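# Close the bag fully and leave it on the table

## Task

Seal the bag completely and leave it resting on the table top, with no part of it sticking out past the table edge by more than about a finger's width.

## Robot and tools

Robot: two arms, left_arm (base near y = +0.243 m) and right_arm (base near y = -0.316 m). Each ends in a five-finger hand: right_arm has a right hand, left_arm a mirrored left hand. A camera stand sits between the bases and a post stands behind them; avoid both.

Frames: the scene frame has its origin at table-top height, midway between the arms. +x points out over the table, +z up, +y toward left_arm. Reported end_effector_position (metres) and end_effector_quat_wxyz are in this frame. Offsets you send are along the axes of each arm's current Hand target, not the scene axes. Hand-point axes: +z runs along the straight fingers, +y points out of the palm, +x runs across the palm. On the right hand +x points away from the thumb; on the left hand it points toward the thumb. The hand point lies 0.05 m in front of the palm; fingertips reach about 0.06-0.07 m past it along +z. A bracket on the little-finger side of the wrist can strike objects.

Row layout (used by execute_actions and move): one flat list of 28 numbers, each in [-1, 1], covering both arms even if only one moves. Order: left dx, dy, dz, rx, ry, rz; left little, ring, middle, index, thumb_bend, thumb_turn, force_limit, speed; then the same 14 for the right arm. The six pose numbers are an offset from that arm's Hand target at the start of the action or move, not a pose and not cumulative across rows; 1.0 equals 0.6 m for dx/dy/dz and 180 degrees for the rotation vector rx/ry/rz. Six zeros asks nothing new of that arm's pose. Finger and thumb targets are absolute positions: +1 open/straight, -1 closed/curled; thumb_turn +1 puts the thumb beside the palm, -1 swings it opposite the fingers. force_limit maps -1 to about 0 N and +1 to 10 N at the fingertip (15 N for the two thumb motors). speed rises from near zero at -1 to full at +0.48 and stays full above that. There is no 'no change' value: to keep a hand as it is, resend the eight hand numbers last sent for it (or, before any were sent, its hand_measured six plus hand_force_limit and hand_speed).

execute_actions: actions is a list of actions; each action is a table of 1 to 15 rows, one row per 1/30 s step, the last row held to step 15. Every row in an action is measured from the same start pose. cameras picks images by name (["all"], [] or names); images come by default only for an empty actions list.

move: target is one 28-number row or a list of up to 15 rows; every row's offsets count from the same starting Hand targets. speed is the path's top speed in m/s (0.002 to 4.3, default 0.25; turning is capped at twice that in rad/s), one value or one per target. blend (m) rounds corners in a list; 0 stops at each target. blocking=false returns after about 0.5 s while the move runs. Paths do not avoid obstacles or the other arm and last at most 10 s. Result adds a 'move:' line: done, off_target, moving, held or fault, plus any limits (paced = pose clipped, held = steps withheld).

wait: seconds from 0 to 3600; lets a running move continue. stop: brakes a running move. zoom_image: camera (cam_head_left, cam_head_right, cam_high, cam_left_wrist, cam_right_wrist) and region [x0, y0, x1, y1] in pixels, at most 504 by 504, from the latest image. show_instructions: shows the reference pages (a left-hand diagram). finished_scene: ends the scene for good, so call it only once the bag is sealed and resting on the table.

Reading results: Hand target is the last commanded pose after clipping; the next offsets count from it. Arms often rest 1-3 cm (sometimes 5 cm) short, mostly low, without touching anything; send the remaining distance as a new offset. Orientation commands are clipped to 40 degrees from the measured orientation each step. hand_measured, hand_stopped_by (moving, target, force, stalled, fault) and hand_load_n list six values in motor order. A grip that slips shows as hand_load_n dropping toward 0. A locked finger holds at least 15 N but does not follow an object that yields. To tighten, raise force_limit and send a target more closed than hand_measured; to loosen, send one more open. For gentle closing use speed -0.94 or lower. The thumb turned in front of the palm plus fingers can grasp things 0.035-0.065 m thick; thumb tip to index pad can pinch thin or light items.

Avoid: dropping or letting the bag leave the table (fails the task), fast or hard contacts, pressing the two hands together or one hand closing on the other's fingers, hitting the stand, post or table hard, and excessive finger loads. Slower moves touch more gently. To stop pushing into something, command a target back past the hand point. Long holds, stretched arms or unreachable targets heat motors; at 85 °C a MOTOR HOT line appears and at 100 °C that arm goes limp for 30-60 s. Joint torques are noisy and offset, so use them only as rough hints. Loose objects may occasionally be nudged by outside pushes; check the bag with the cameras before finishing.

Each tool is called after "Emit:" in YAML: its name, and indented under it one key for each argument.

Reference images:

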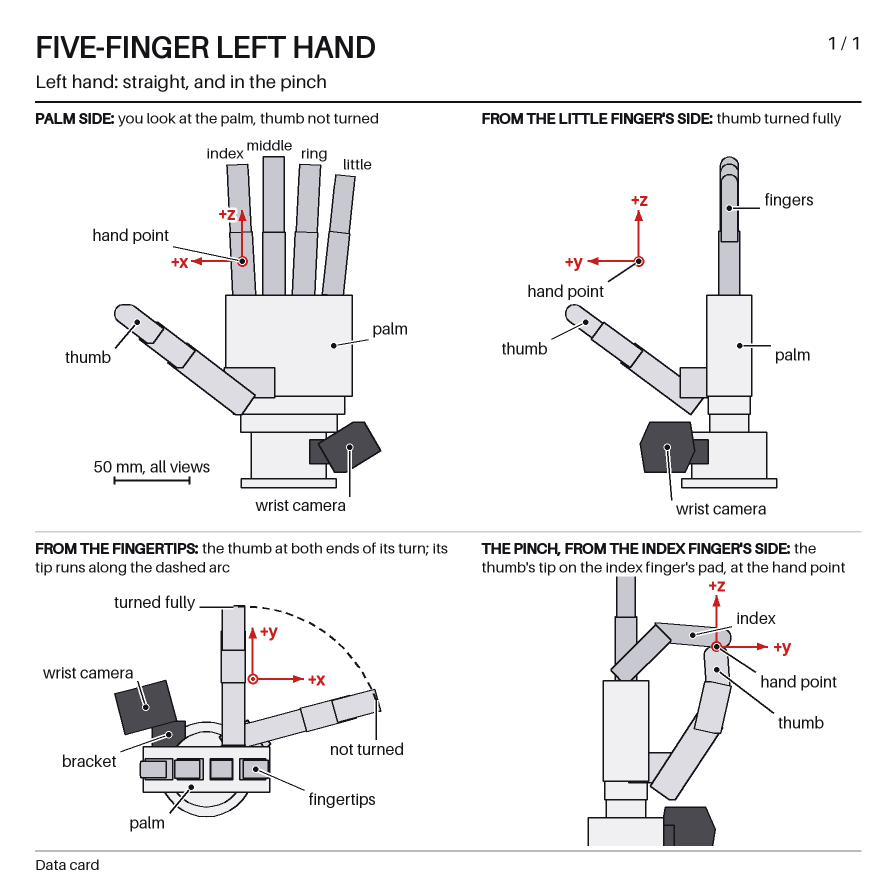

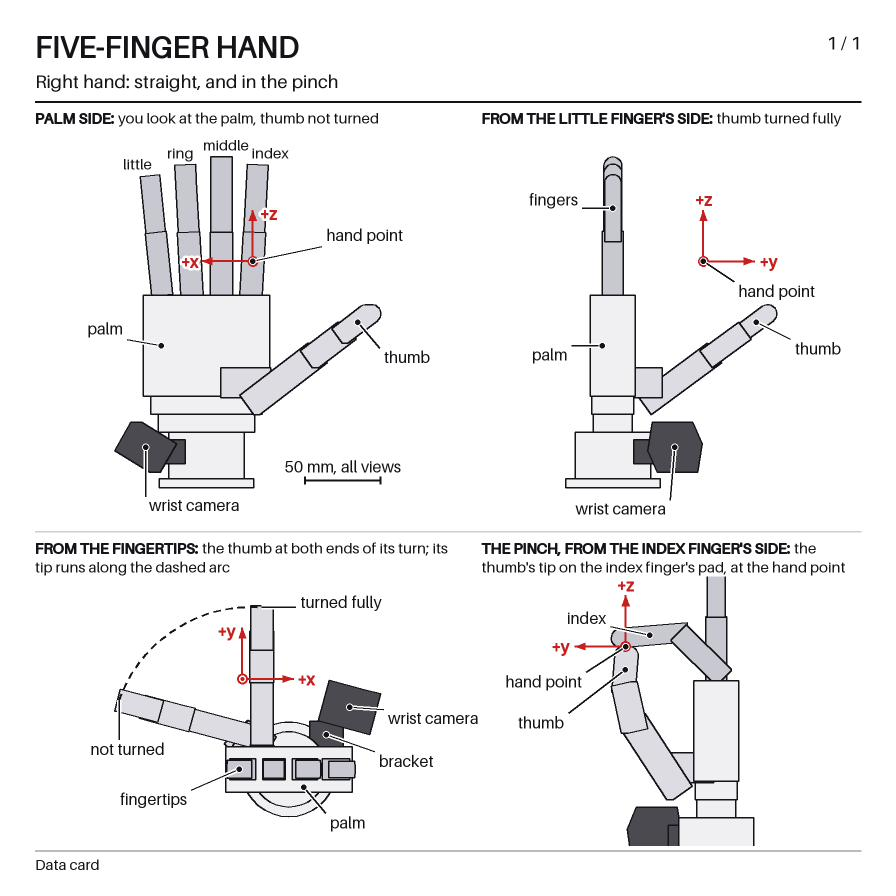

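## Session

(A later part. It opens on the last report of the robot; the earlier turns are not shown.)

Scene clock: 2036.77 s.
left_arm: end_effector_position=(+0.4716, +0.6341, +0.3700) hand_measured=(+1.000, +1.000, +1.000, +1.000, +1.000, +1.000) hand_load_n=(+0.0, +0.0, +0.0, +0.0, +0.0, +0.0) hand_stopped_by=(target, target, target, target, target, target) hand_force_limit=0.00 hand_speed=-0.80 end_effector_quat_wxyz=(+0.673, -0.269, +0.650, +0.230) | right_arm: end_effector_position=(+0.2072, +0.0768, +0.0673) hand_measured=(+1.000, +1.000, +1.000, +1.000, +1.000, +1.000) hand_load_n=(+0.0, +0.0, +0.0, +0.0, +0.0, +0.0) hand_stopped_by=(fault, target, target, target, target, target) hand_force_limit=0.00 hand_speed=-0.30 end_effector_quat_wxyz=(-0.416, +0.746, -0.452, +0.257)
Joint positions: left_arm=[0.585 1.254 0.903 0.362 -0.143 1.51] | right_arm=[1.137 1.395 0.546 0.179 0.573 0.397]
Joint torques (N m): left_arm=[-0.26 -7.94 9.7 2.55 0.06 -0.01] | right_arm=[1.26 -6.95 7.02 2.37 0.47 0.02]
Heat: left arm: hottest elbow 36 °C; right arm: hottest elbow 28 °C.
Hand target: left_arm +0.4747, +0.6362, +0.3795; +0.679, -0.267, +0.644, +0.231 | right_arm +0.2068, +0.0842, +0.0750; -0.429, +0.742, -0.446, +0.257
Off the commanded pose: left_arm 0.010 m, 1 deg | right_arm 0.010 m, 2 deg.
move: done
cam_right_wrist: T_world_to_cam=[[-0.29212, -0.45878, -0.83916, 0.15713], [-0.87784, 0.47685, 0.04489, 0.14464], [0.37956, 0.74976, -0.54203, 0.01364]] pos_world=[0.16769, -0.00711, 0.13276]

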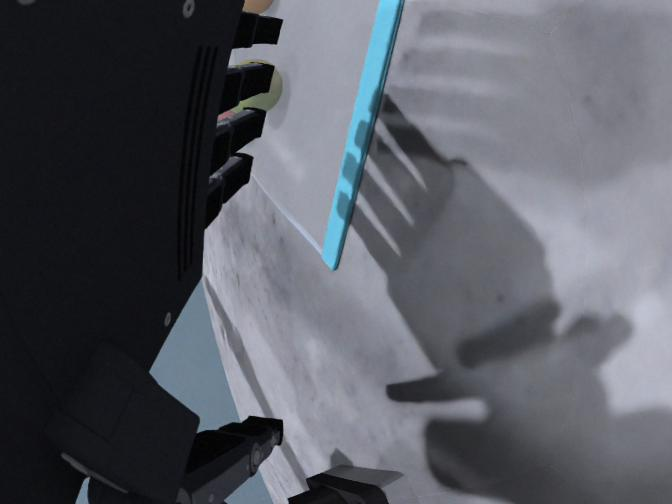

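Emit:
zoom_image:
  camera: "cam_right_wrist"
  region: [300, 160, 400, 280]

Emit:
zoom_image:
  camera: "cam_right_wrist"
  region: [330, 60, 430, 180]

Emit:
zoom_image:
  camera: "cam_right_wrist"
  region: [350, 0, 450, 100]

Scaled by 4.200 from the camera's image (finer frame: 960x720).

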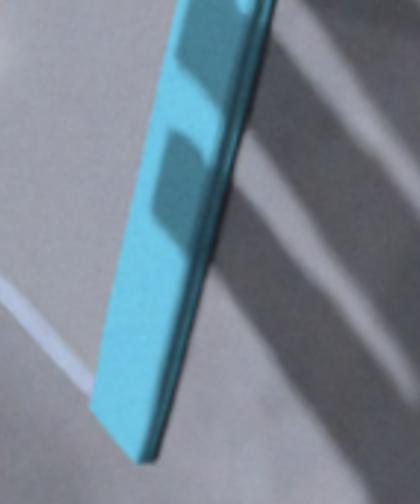

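Scaled by 4.200 from the camera's image (finer frame: 960x720).

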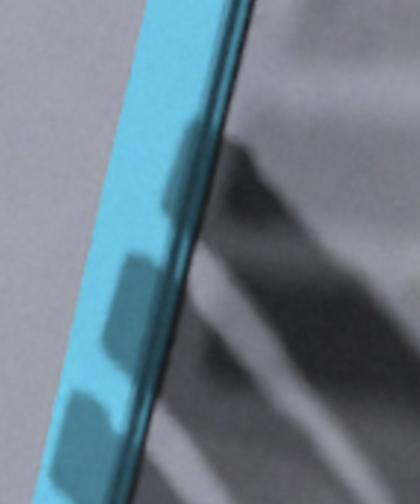

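Scaled by 5.040 from the camera's image (finer frame: 960x720).

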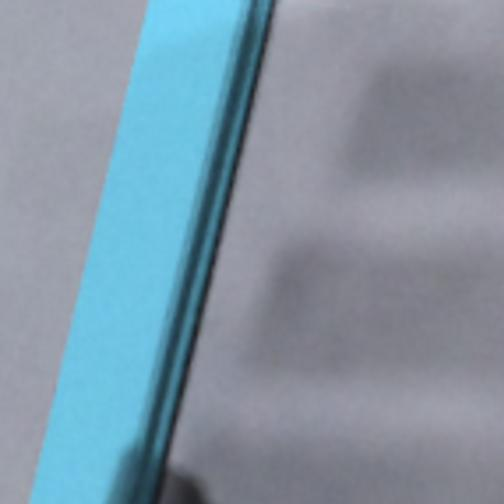

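Emit:
move:
  target: [0,0,0,0,0,0,1,1,1,1,1,1,0,-0.8,0.17,-0.0075,-0.004,0,0,0,1,1,1,1,1,1,0,-0.3]
  speed: 0.15
  cameras: ["cam_right_wrist"]

Emit:
zoom_image:
  camera: "cam_right_wrist"
  region: [240, 120, 360, 240]

Emit:
zoom_image:
  camera: "cam_right_wrist"
  region: [280, 0, 400, 120]

Scene clock: 2055.37 s.
left_arm: end_effector_position=(+0.4716, +0.6341, +0.3700) hand_measured=(+1.000, +1.000, +1.000, +1.000, +1.000, +1.000) hand_load_n=(+0.0, +0.0, +0.0, +0.0, +0.0, +0.0) hand_stopped_by=(target, target, target, target, target, target) hand_force_limit=0.00 hand_speed=-0.80 end_effector_quat_wxyz=(+0.673, -0.269, +0.650, +0.230) | right_arm: end_effector_position=(+0.2502, -0.0085, +0.0716) hand_measured=(+1.000, +1.000, +1.000, +1.000, +1.000, +1.000) hand_load_n=(+0.0, -0.5, +0.0, +0.0, +0.0, +0.0) hand_stopped_by=(fault, target, target, target, target, target) hand_force_limit=0.00 hand_speed=-0.30 end_effector_quat_wxyz=(-0.415, +0.748, -0.451, +0.253)
Joint positions: left_arm=[0.585 1.254 0.903 0.362 -0.143 1.51] | right_arm=[0.867 1.24 0.41 0.236 0.345 0.219]
Joint torques (N m): left_arm=[-0.44 -7.82 9.74 2.55 0.07 -0.01] | right_arm=[-0.32 -5.89 6.83 2.63 0.06 -0.03]
Heat: left arm: hottest elbow 36 °C; right arm: hottest elbow 27 °C.
Hand target: left_arm +0.4747, +0.6362, +0.3795; +0.679, -0.267, +0.644, +0.231 | right_arm +0.2549, -0.0059, +0.0799; -0.429, +0.742, -0.446, +0.257
Off the commanded pose: left_arm 0.010 m, 1 deg | right_arm 0.010 m, 2 deg.
move: done
cam_right_wrist: T_world_to_cam=[[-0.29338, -0.46109, -0.83745, 0.13429], [-0.88141, 0.46969, 0.05017, 0.22339], [0.37021, 0.75286, -0.5442, 0.06617]] pos_world=[0.2118, -0.09282, 0.13726]

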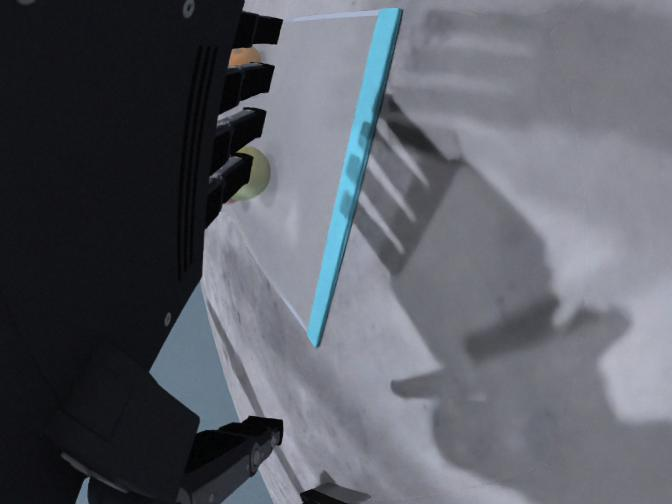

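Scaled by 4.200 from the camera's image (finer frame: 960x720).

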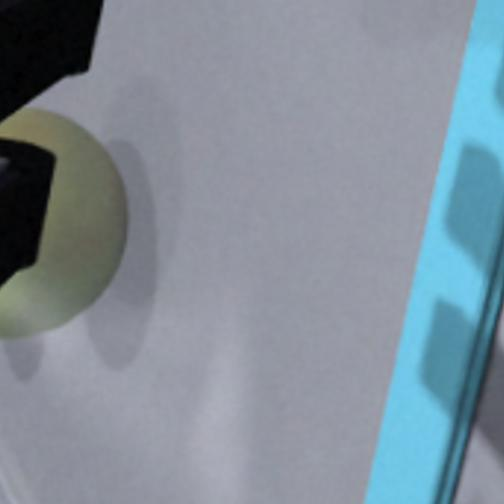

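Scaled by 4.200 from the camera's image (finer frame: 960x720).

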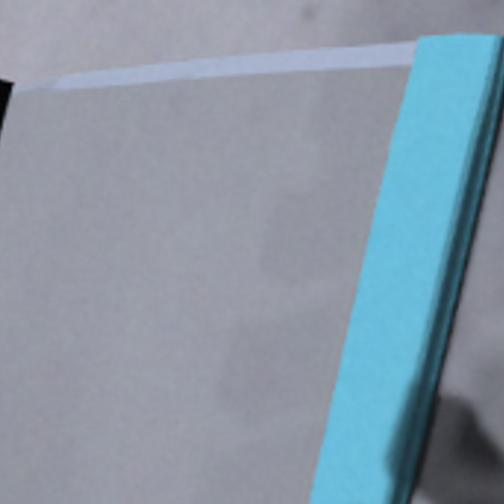

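Emit:
zoom_image:
  camera: "cam_right_wrist"
  region: [350, 0, 430, 80]

Emit:
zoom_image:
  camera: "cam_right_wrist"
  region: [330, 60, 410, 140]

Emit:
zoom_image:
  camera: "cam_right_wrist"
  region: [310, 130, 390, 210]

Emit:
zoom_image:
  camera: "cam_right_wrist"
  region: [300, 200, 380, 280]

Emit:
zoom_image:
  camera: "cam_right_wrist"
  region: [290, 270, 370, 350]

Scaled by 6.300 from the camera's image (finer frame: 960x720).

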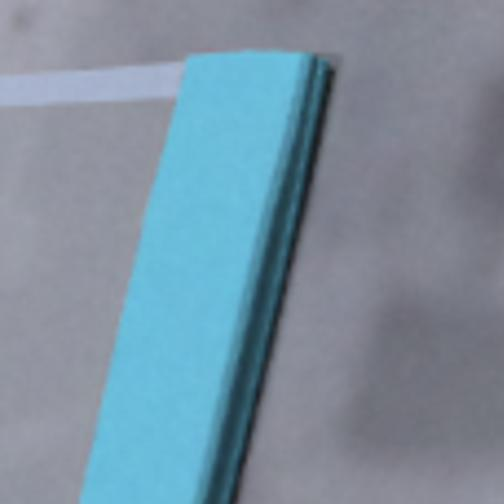

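Scaled by 6.300 from the camera's image (finer frame: 960x720).

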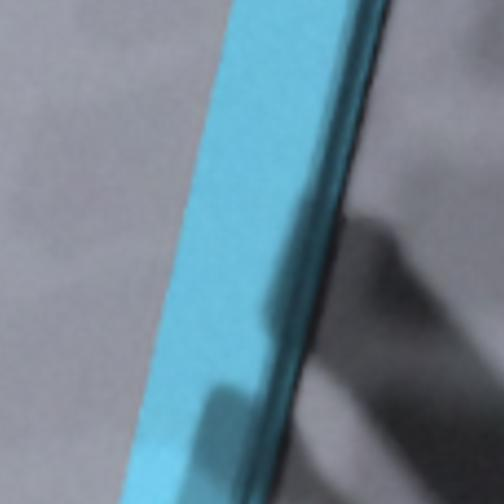

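Scaled by 6.300 from the camera's image (finer frame: 960x720).

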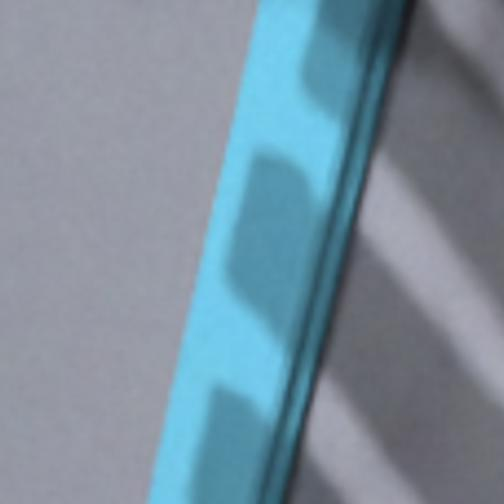

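Scaled by 6.300 from the camera's image (finer frame: 960x720).

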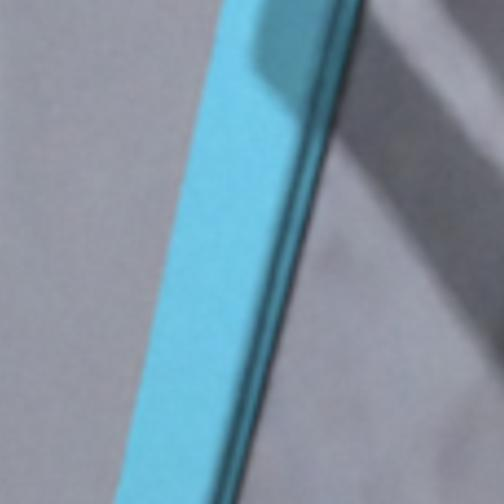

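Scaled by 6.300 from the camera's image (finer frame: 960x720).

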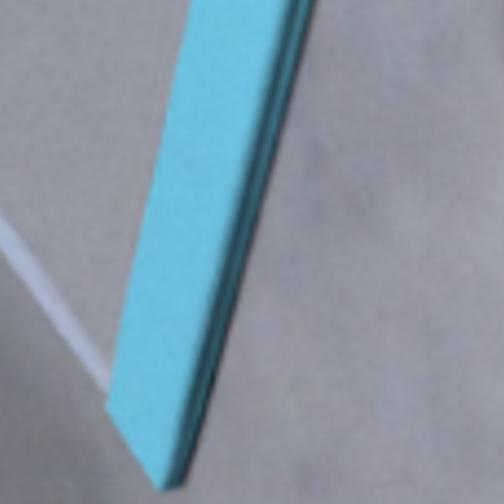

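Emit:
move:
  target: [0,0,0,0,0,0,1,1,1,1,1,1,0,-0.8,0.0504,0.0669,0.0002,0,0,0,1,1,1,1,1,1,0,-0.3]
  speed: 0.15
  cameras: ["cam_right_wrist"]

Emit:
zoom_image:
  camera: "cam_right_wrist"
  region: [340, 0, 420, 80]

Emit:
zoom_image:
  camera: "cam_right_wrist"
  region: [330, 70, 410, 150]

Emit:
zoom_image:
  camera: "cam_right_wrist"
  region: [310, 140, 390, 220]

Scene clock: 2086.17 s.
left_arm: end_effector_position=(+0.4716, +0.6341, +0.3700) hand_measured=(+1.000, +1.000, +1.000, +1.000, +1.000, +1.000) hand_load_n=(+0.0, +0.0, +0.0, +0.0, +0.0, +0.0) hand_stopped_by=(target, target, target, target, target, target) hand_force_limit=0.00 hand_speed=-0.80 end_effector_quat_wxyz=(+0.673, -0.269, +0.650, +0.230) | right_arm: end_effector_position=(+0.2460, -0.0435, +0.0410) hand_measured=(+1.000, +1.000, +1.000, +1.000, +1.000, +1.000) hand_load_n=(+0.0, -0.5, +0.0, +0.0, +0.0, +0.0) hand_stopped_by=(fault, target, target, target, target, target) hand_force_limit=0.00 hand_speed=-0.30 end_effector_quat_wxyz=(-0.421, +0.746, -0.450, +0.253)
Joint positions: left_arm=[0.585 1.254 0.903 0.362 -0.143 1.51] | right_arm=[0.79 1.275 0.295 0.411 0.277 0.174]
Joint torques (N m): left_arm=[-0.56 -7.77 9.7 2.51 0.06 -0.01] | right_arm=[-0.15 -3.78 6.19 2.5 0.07 -0.01]
Heat: left arm: hottest elbow 36 °C; right arm: hottest elbow 26 °C.
Hand target: left_arm +0.4747, +0.6362, +0.3795; +0.679, -0.267, +0.644, +0.231 | right_arm +0.2514, -0.0419, +0.0451; -0.429, +0.742, -0.446, +0.257
Off the commanded pose: left_arm 0.010 m, 1 deg | right_arm 0.007 m, 1 deg.
move: done
cam_right_wrist: T_world_to_cam=[[-0.28743, -0.45393, -0.8434, 0.09034], [-0.88299, 0.46675, 0.0497, 0.23783], [0.3711, 0.759, -0.53498, 0.07697]] pos_world=[0.2074, -0.12842, 0.10555]

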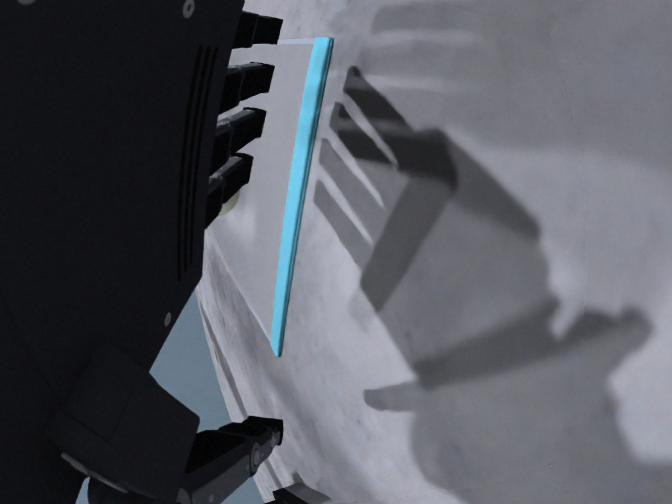

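Scaled by 6.300 from the camera's image (finer frame: 960x720).

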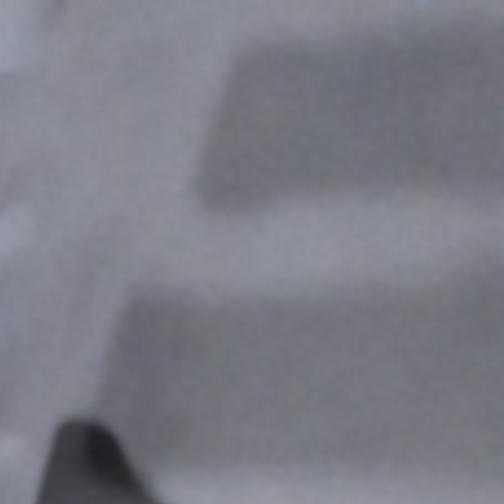

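Scaled by 6.300 from the camera's image (finer frame: 960x720).

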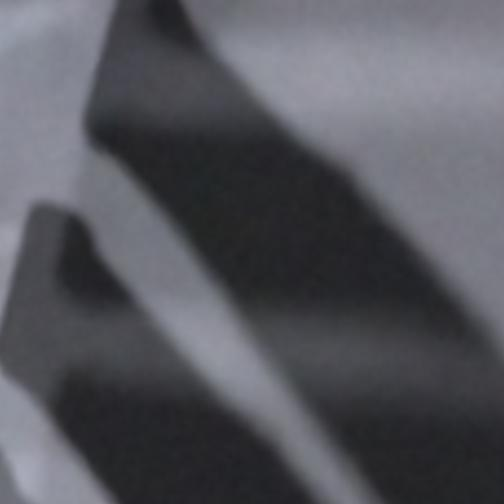

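Scaled by 6.300 from the camera's image (finer frame: 960x720).

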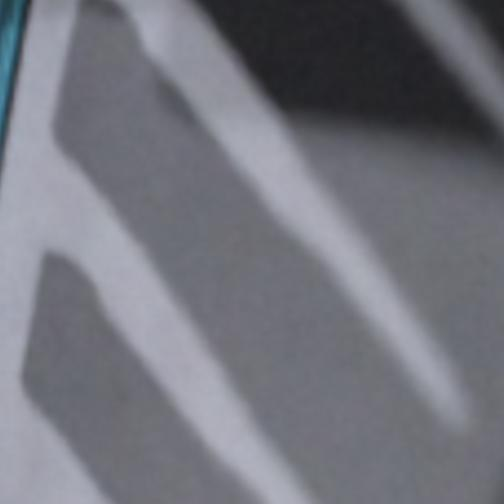

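Emit:
zoom_image:
  camera: "cam_right_wrist"
  region: [290, 30, 340, 80]

Emit:
zoom_image:
  camera: "cam_right_wrist"
  region: [285, 75, 335, 125]

Emit:
zoom_image:
  camera: "cam_right_wrist"
  region: [280, 120, 330, 170]

Emit:
zoom_image:
  camera: "cam_right_wrist"
  region: [275, 165, 325, 215]

Emit:
zoom_image:
  camera: "cam_right_wrist"
  region: [265, 210, 315, 260]

Emit:
zoom_image:
  camera: "cam_right_wrist"
  region: [260, 255, 310, 305]

Emit:
zoom_image:
  camera: "cam_right_wrist"
  region: [255, 300, 305, 360]

Scaled by 10.080 from the camera's image (finer frame: 960x720).

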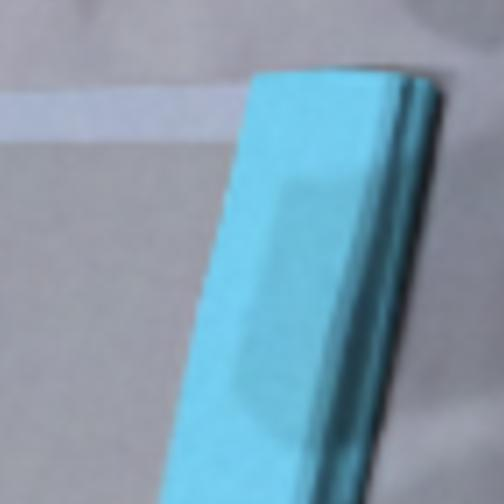

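Scaled by 10.080 from the camera's image (finer frame: 960x720).

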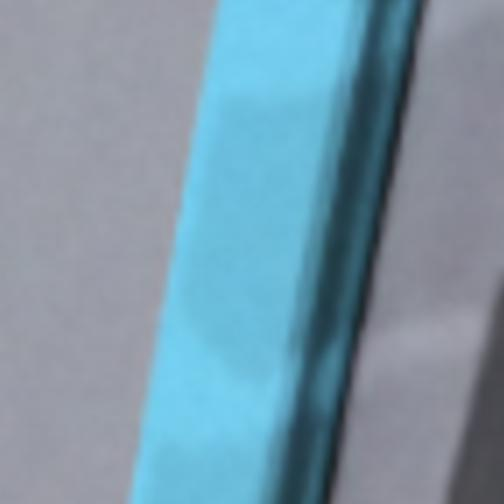

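Scaled by 10.080 from the camera's image (finer frame: 960x720).

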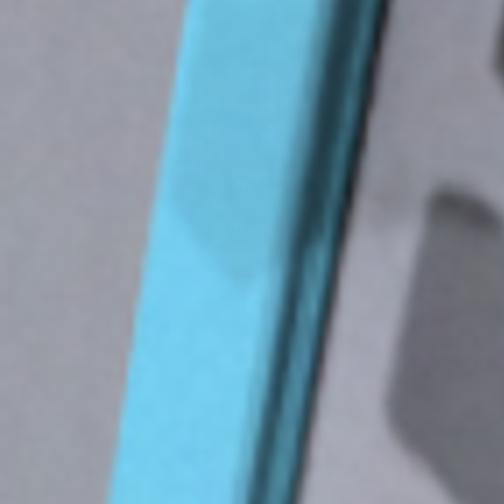

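Scaled by 10.080 from the camera's image (finer frame: 960x720).

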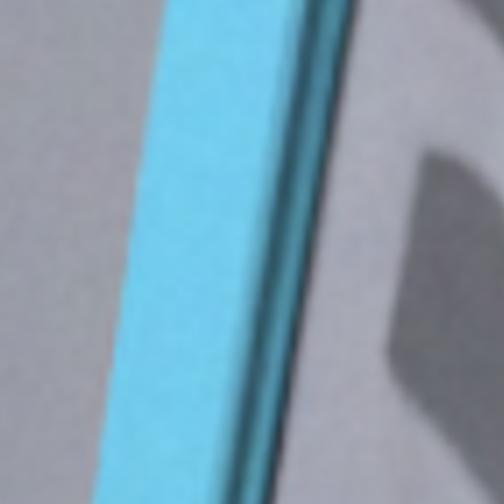

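Scaled by 10.080 from the camera's image (finer frame: 960x720).

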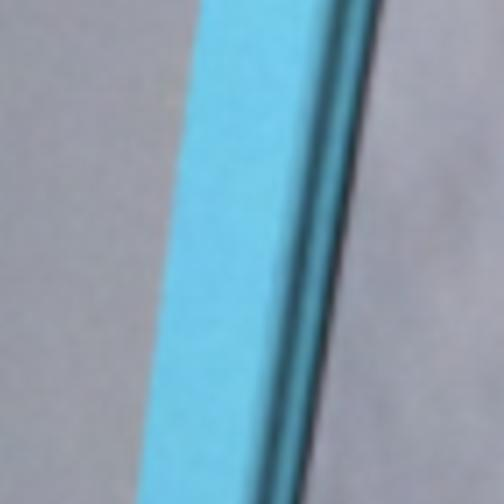

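Scaled by 10.080 from the camera's image (finer frame: 960x720).

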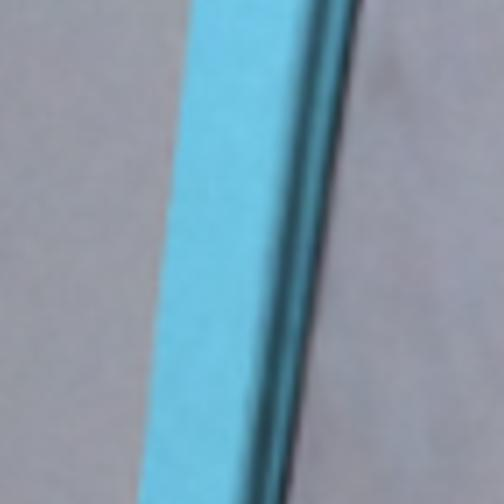

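Scaled by 8.400 from the camera's image (finer frame: 960x720).

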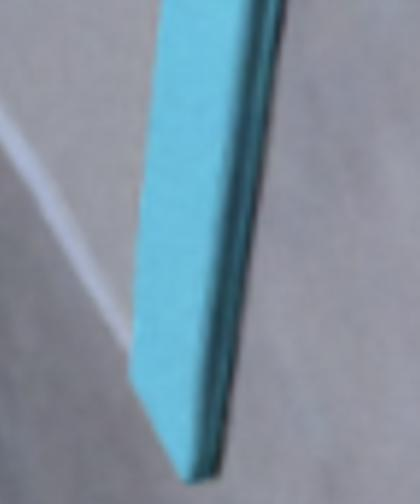

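Emit:
move:
  target: [0,0,0,0,0,0,1,1,1,1,1,1,0,-0.8,0.1,0,0,0,0,0,1,1,1,1,1,1,0,-0.3]
  speed: 0.15
  cameras: ["cam_right_wrist"]

Scene clock: 2120.70 s.
left_arm: end_effector_position=(+0.4716, +0.6341, +0.3700) hand_measured=(+1.000, +1.000, +1.000, +1.000, +1.000, +1.000) hand_load_n=(+0.0, +0.0, +0.0, +0.0, +0.0, +0.0) hand_stopped_by=(target, target, target, target, target, target) hand_force_limit=0.00 hand_speed=-0.80 end_effector_quat_wxyz=(+0.673, -0.269, +0.650, +0.230) | right_arm: end_effector_position=(+0.2740, -0.0957, +0.0373) hand_measured=(+1.000, +1.000, +1.000, +1.000, +1.000, +1.000) hand_load_n=(+0.0, +0.0, +0.0, +0.0, +0.0, +0.0) hand_stopped_by=(fault, target, target, target, target, target) hand_force_limit=0.00 hand_speed=-0.30 end_effector_quat_wxyz=(-0.417, +0.748, -0.453, +0.249)
Joint positions: left_arm=[0.585 1.254 0.903 0.362 -0.143 1.51] | right_arm=[0.55 1.255 0.265 0.431 0.072 0.051]
Joint torques (N m): left_arm=[-0.26 -7.94 9.74 2.58 0.04 -0.02] | right_arm=[-0.03 -4.84 5.94 2.51 -0.05 -0.04]
Heat: left arm: hottest elbow 36 °C; right arm: hottest elbow 25 °C.
Hand target: left_arm +0.4747, +0.6362, +0.3795; +0.679, -0.267, +0.644, +0.231 | right_arm +0.2797, -0.0949, +0.0452; -0.429, +0.742, -0.446, +0.258
Off the commanded pose: left_arm 0.010 m, 1 deg | right_arm 0.010 m, 2 deg.
move: done
cam_right_wrist: T_world_to_cam=[[-0.29893, -0.45463, -0.83902, 0.07448], [-0.88144, 0.46845, 0.06021, 0.2865], [0.36567, 0.75754, -0.54076, 0.10583]] pos_world=[0.23609, -0.18052, 0.10247]

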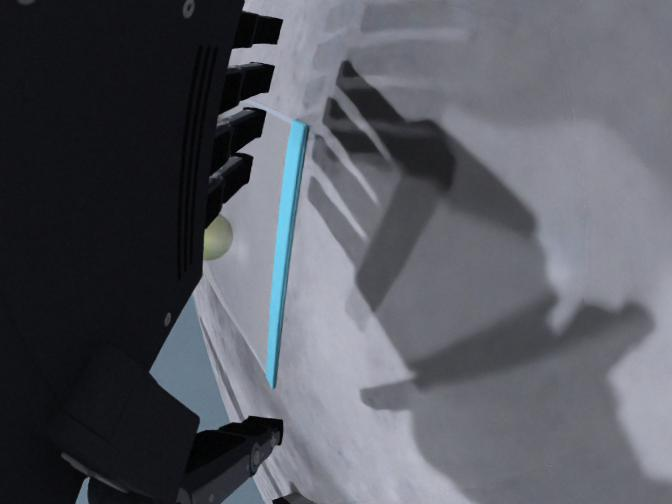

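Emit:
zoom_image:
  camera: "cam_right_wrist"
  region: [275, 115, 325, 165]

Emit:
zoom_image:
  camera: "cam_right_wrist"
  region: [270, 155, 320, 205]

Emit:
zoom_image:
  camera: "cam_right_wrist"
  region: [265, 195, 315, 245]

Emit:
zoom_image:
  camera: "cam_right_wrist"
  region: [260, 240, 310, 290]

Emit:
zoom_image:
  camera: "cam_right_wrist"
  region: [255, 285, 305, 335]

Emit:
zoom_image:
  camera: "cam_right_wrist"
  region: [250, 340, 300, 390]

Scaled by 10.080 from the camera's image (finer frame: 960x720).

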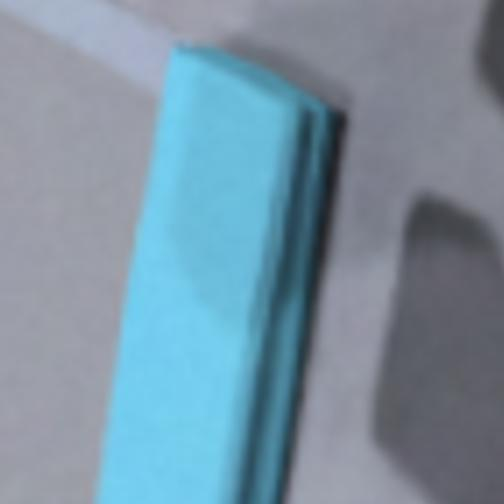

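Scaled by 10.080 from the camera's image (finer frame: 960x720).

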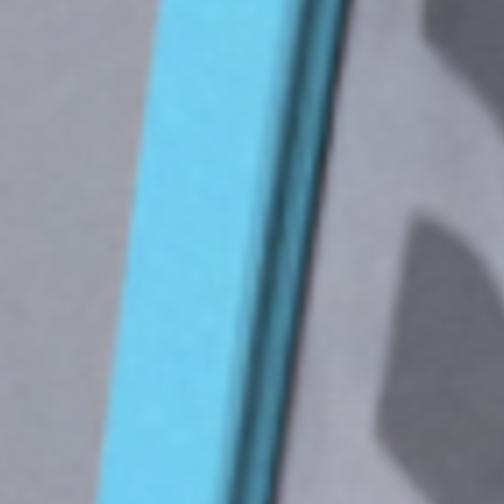

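Scaled by 10.080 from the camera's image (finer frame: 960x720).

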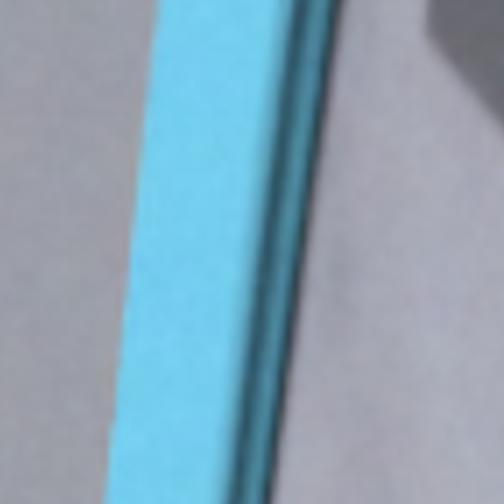

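Scaled by 10.080 from the camera's image (finer frame: 960x720).

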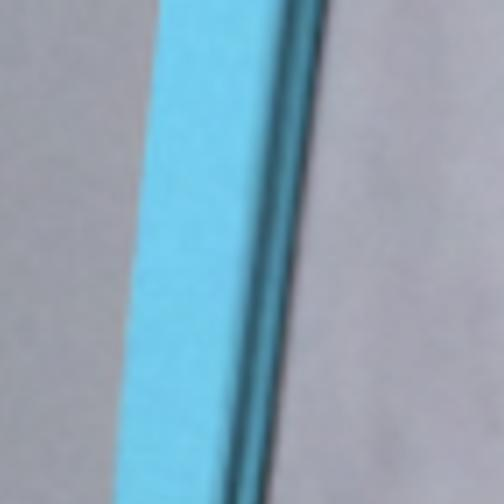

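Scaled by 10.080 from the camera's image (finer frame: 960x720).

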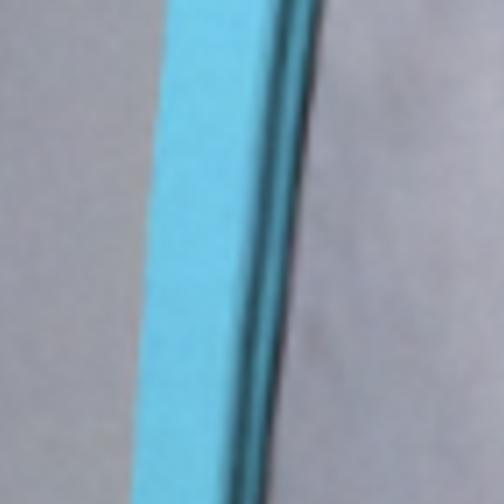

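Scaled by 10.080 from the camera's image (finer frame: 960x720).

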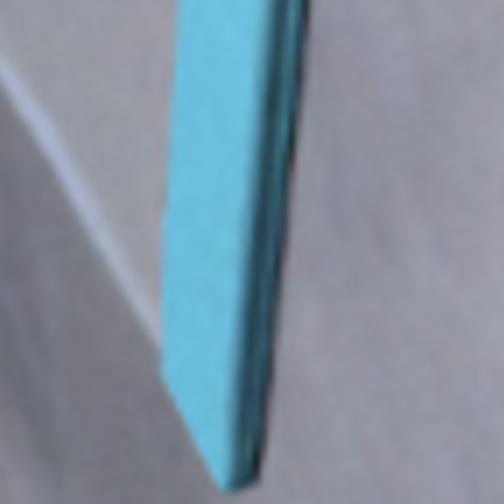

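Emit:
move:
  target: [0,0,0,0,0,0,1,1,1,1,1,1,0,-0.8,-0.0875,-0.0592,0.103,0,0,0,1,1,1,1,1,1,0,-0.3]
  speed: 0.12
  cameras: ["cam_right_wrist"]

Scene clock: 2170.97 s.
left_arm: end_effector_position=(+0.4716, +0.6341, +0.3700) hand_measured=(+1.000, +1.000, +1.000, +1.000, +1.000, +1.000) hand_load_n=(+0.0, +0.0, +0.0, +0.0, +0.0, +0.0) hand_stopped_by=(target, target, target, target, target, target) hand_force_limit=0.00 hand_speed=-0.80 end_effector_quat_wxyz=(+0.673, -0.269, +0.650, +0.230) | right_arm: end_effector_position=(+0.3042, -0.0313, +0.0303) hand_measured=(+1.000, +1.000, +1.000, +1.000, +1.000, +1.000) hand_load_n=(+0.0, +0.0, +0.0, +0.0, +0.0, +0.0) hand_stopped_by=(fault, target, target, target, target, target) hand_force_limit=0.00 hand_speed=-0.30 end_effector_quat_wxyz=(-0.407, +0.755, -0.447, +0.253)
Joint positions: left_arm=[0.585 1.254 0.903 0.362 -0.143 1.51] | right_arm=[0.682 1.452 0.434 0.434 0.189 0.102]
Joint torques (N m): left_arm=[-0.21 -7.82 9.73 2.56 0.05 -0.01] | right_arm=[0.91 -6.18 8.59 2.43 0.31 0.18]
Heat: left arm: hottest elbow 36 °C; right arm: hottest elbow 25 °C.
Hand target: left_arm +0.4747, +0.6362, +0.3795; +0.679, -0.267, +0.644, +0.231 | right_arm +0.3177, -0.0151, +0.0449; -0.429, +0.742, -0.446, +0.257
Off the commanded pose: left_arm 0.010 m, 1 deg | right_arm 0.026 m, 3 deg.
move: off_target (right_arm)
cam_right_wrist: T_world_to_cam=[[-0.29764, -0.47959, -0.82547, 0.10537], [-0.88432, 0.4643, 0.0491, 0.28452], [0.35972, 0.74459, -0.5623, 0.04441]] pos_world=[0.267, -0.11463, 0.09798]

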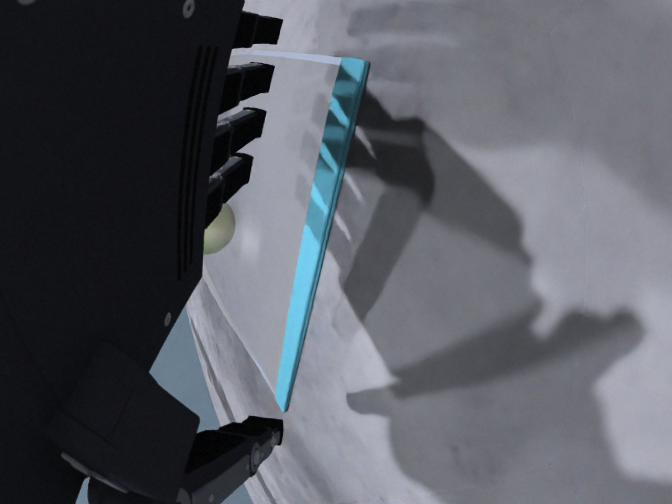

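Emit:
zoom_image:
  camera: "cam_right_wrist"
  region: [325, 55, 385, 115]

Emit:
zoom_image:
  camera: "cam_right_wrist"
  region: [315, 105, 375, 165]

Emit:
zoom_image:
  camera: "cam_right_wrist"
  region: [300, 155, 360, 215]

Emit:
zoom_image:
  camera: "cam_right_wrist"
  region: [285, 205, 345, 265]

Emit:
zoom_image:
  camera: "cam_right_wrist"
  region: [275, 255, 335, 315]

Emit:
zoom_image:
  camera: "cam_right_wrist"
  region: [260, 305, 320, 365]

Emit:
zoom_image:
  camera: "cam_right_wrist"
  region: [255, 360, 315, 420]

Scaled by 8.400 from the camera's image (finer frame: 960x720).

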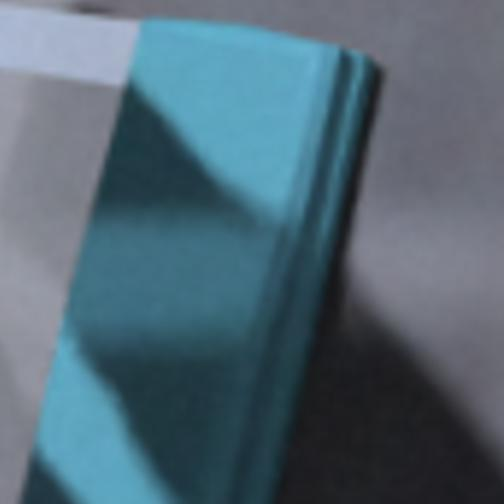

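Scaled by 8.400 from the camera's image (finer frame: 960x720).

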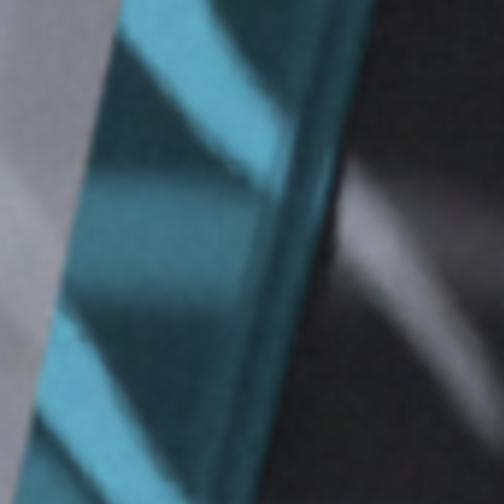

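Scaled by 8.400 from the camera's image (finer frame: 960x720).

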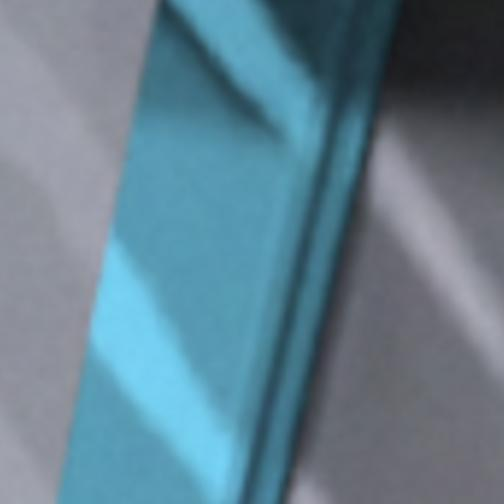

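Scaled by 8.400 from the camera's image (finer frame: 960x720).

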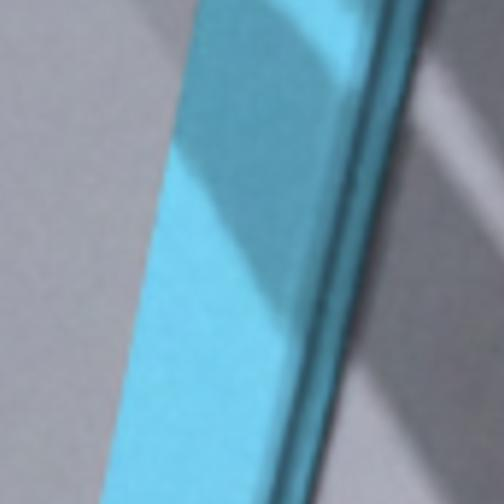

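Scaled by 8.400 from the camera's image (finer frame: 960x720).

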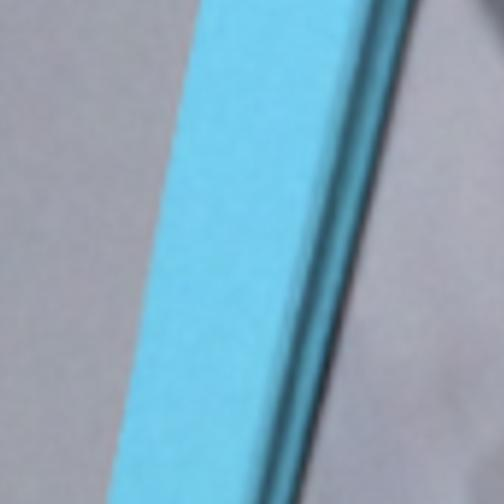

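Scaled by 8.400 from the camera's image (finer frame: 960x720).

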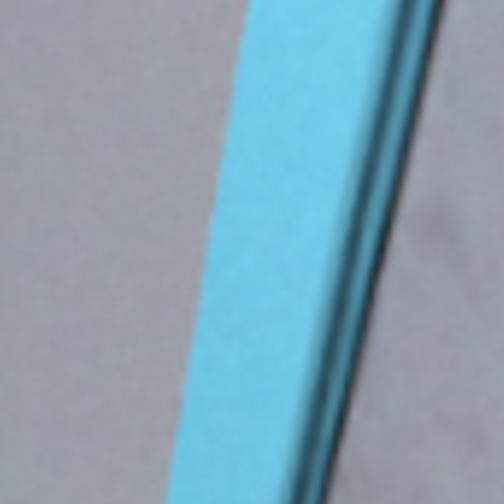

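Scaled by 8.400 from the camera's image (finer frame: 960x720).

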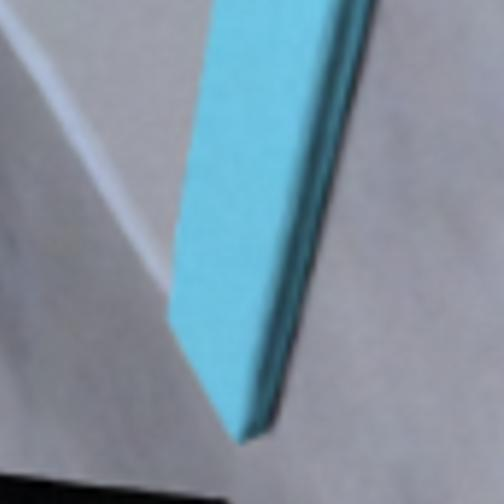

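Emit:
move:
  target: [0,0,0,0,0,0,1,1,1,1,1,1,0,-0.8,0.0435,-0.011,0.0025,0.1667,0,0,1,1,1,1,1,1,0,-0.3]
  speed: 0.12
  cameras: ["cam_right_wrist","cam_head_right"]

Scene clock: 2258.30 s.
left_arm: end_effector_position=(+0.4716, +0.6341, +0.3700) hand_measured=(+1.000, +1.000, +1.000, +1.000, +1.000, +1.000) hand_load_n=(+0.0, +0.0, +0.0, -0.5, +0.0, +0.0) hand_stopped_by=(target, target, target, target, target, target) hand_force_limit=0.00 hand_speed=-0.80 end_effector_quat_wxyz=(+0.673, -0.269, +0.650, +0.230) | right_arm: end_effector_position=(+0.3314, -0.0325, +0.0445) hand_measured=(+1.000, +1.000, +1.000, +1.000, +1.000, +1.000) hand_load_n=(+0.0, +0.0, +0.0, +0.0, +0.0, -0.5) hand_stopped_by=(fault, target, target, target, target, target) hand_force_limit=0.00 hand_speed=-0.30 end_effector_quat_wxyz=(+0.588, -0.625, +0.376, -0.350)
Joint positions: left_arm=[0.585 1.254 0.903 0.362 -0.143 1.51] | right_arm=[0.647 1.906 0.293 1.548 0.177 0.016]
Joint torques (N m): left_arm=[-0.38 -7.77 9.73 2.56 0.06 0] | right_arm=[-0.67 -7.88 1.06 2.84 -0.08 -0.02]
Heat: left arm: hottest elbow 37 °C; right arm: hottest elbow 27 °C.
Hand target: left_arm +0.4747, +0.6362, +0.3795; +0.679, -0.267, +0.644, +0.231 | right_arm +0.3343, -0.0360, +0.0499; +0.606, -0.606, +0.364, -0.364
Off the commanded pose: left_arm 0.010 m, 1 deg | right_arm 0.007 m, 4 deg.
joint sent to its limit (right arm) — joint 4 (wrist pitch), upper limit. The joint targets still meet the commanded pose.
move: off_target (right_arm)
cam_right_wrist: T_world_to_cam=[[0.10353, -0.24281, -0.96453, 0.0056], [-0.84991, 0.48214, -0.2126, 0.30923], [0.51666, 0.84177, -0.15645, -0.02346]] pos_world=[0.27436, -0.12799, 0.06747]
Images, in order (width x height): cam_head_right 896x504, cam_right_wrist 672x504.

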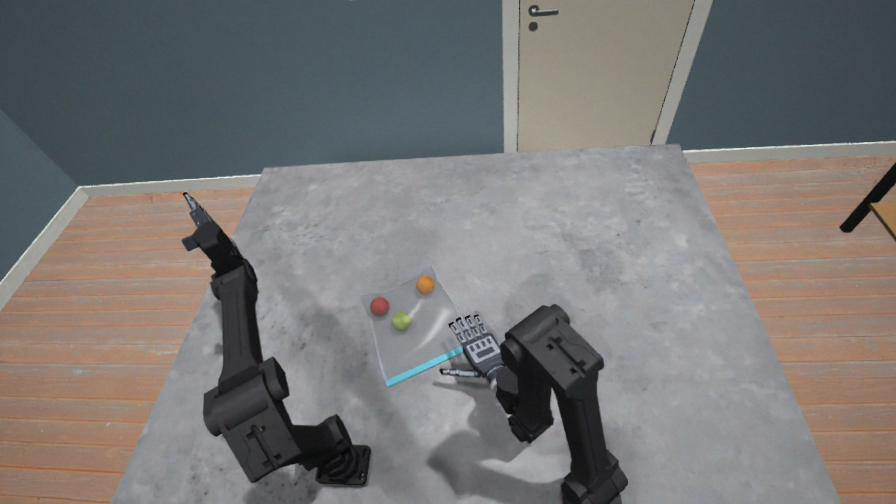

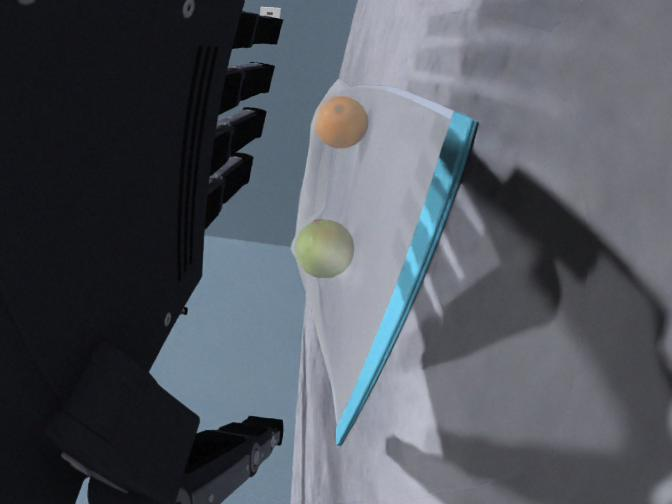

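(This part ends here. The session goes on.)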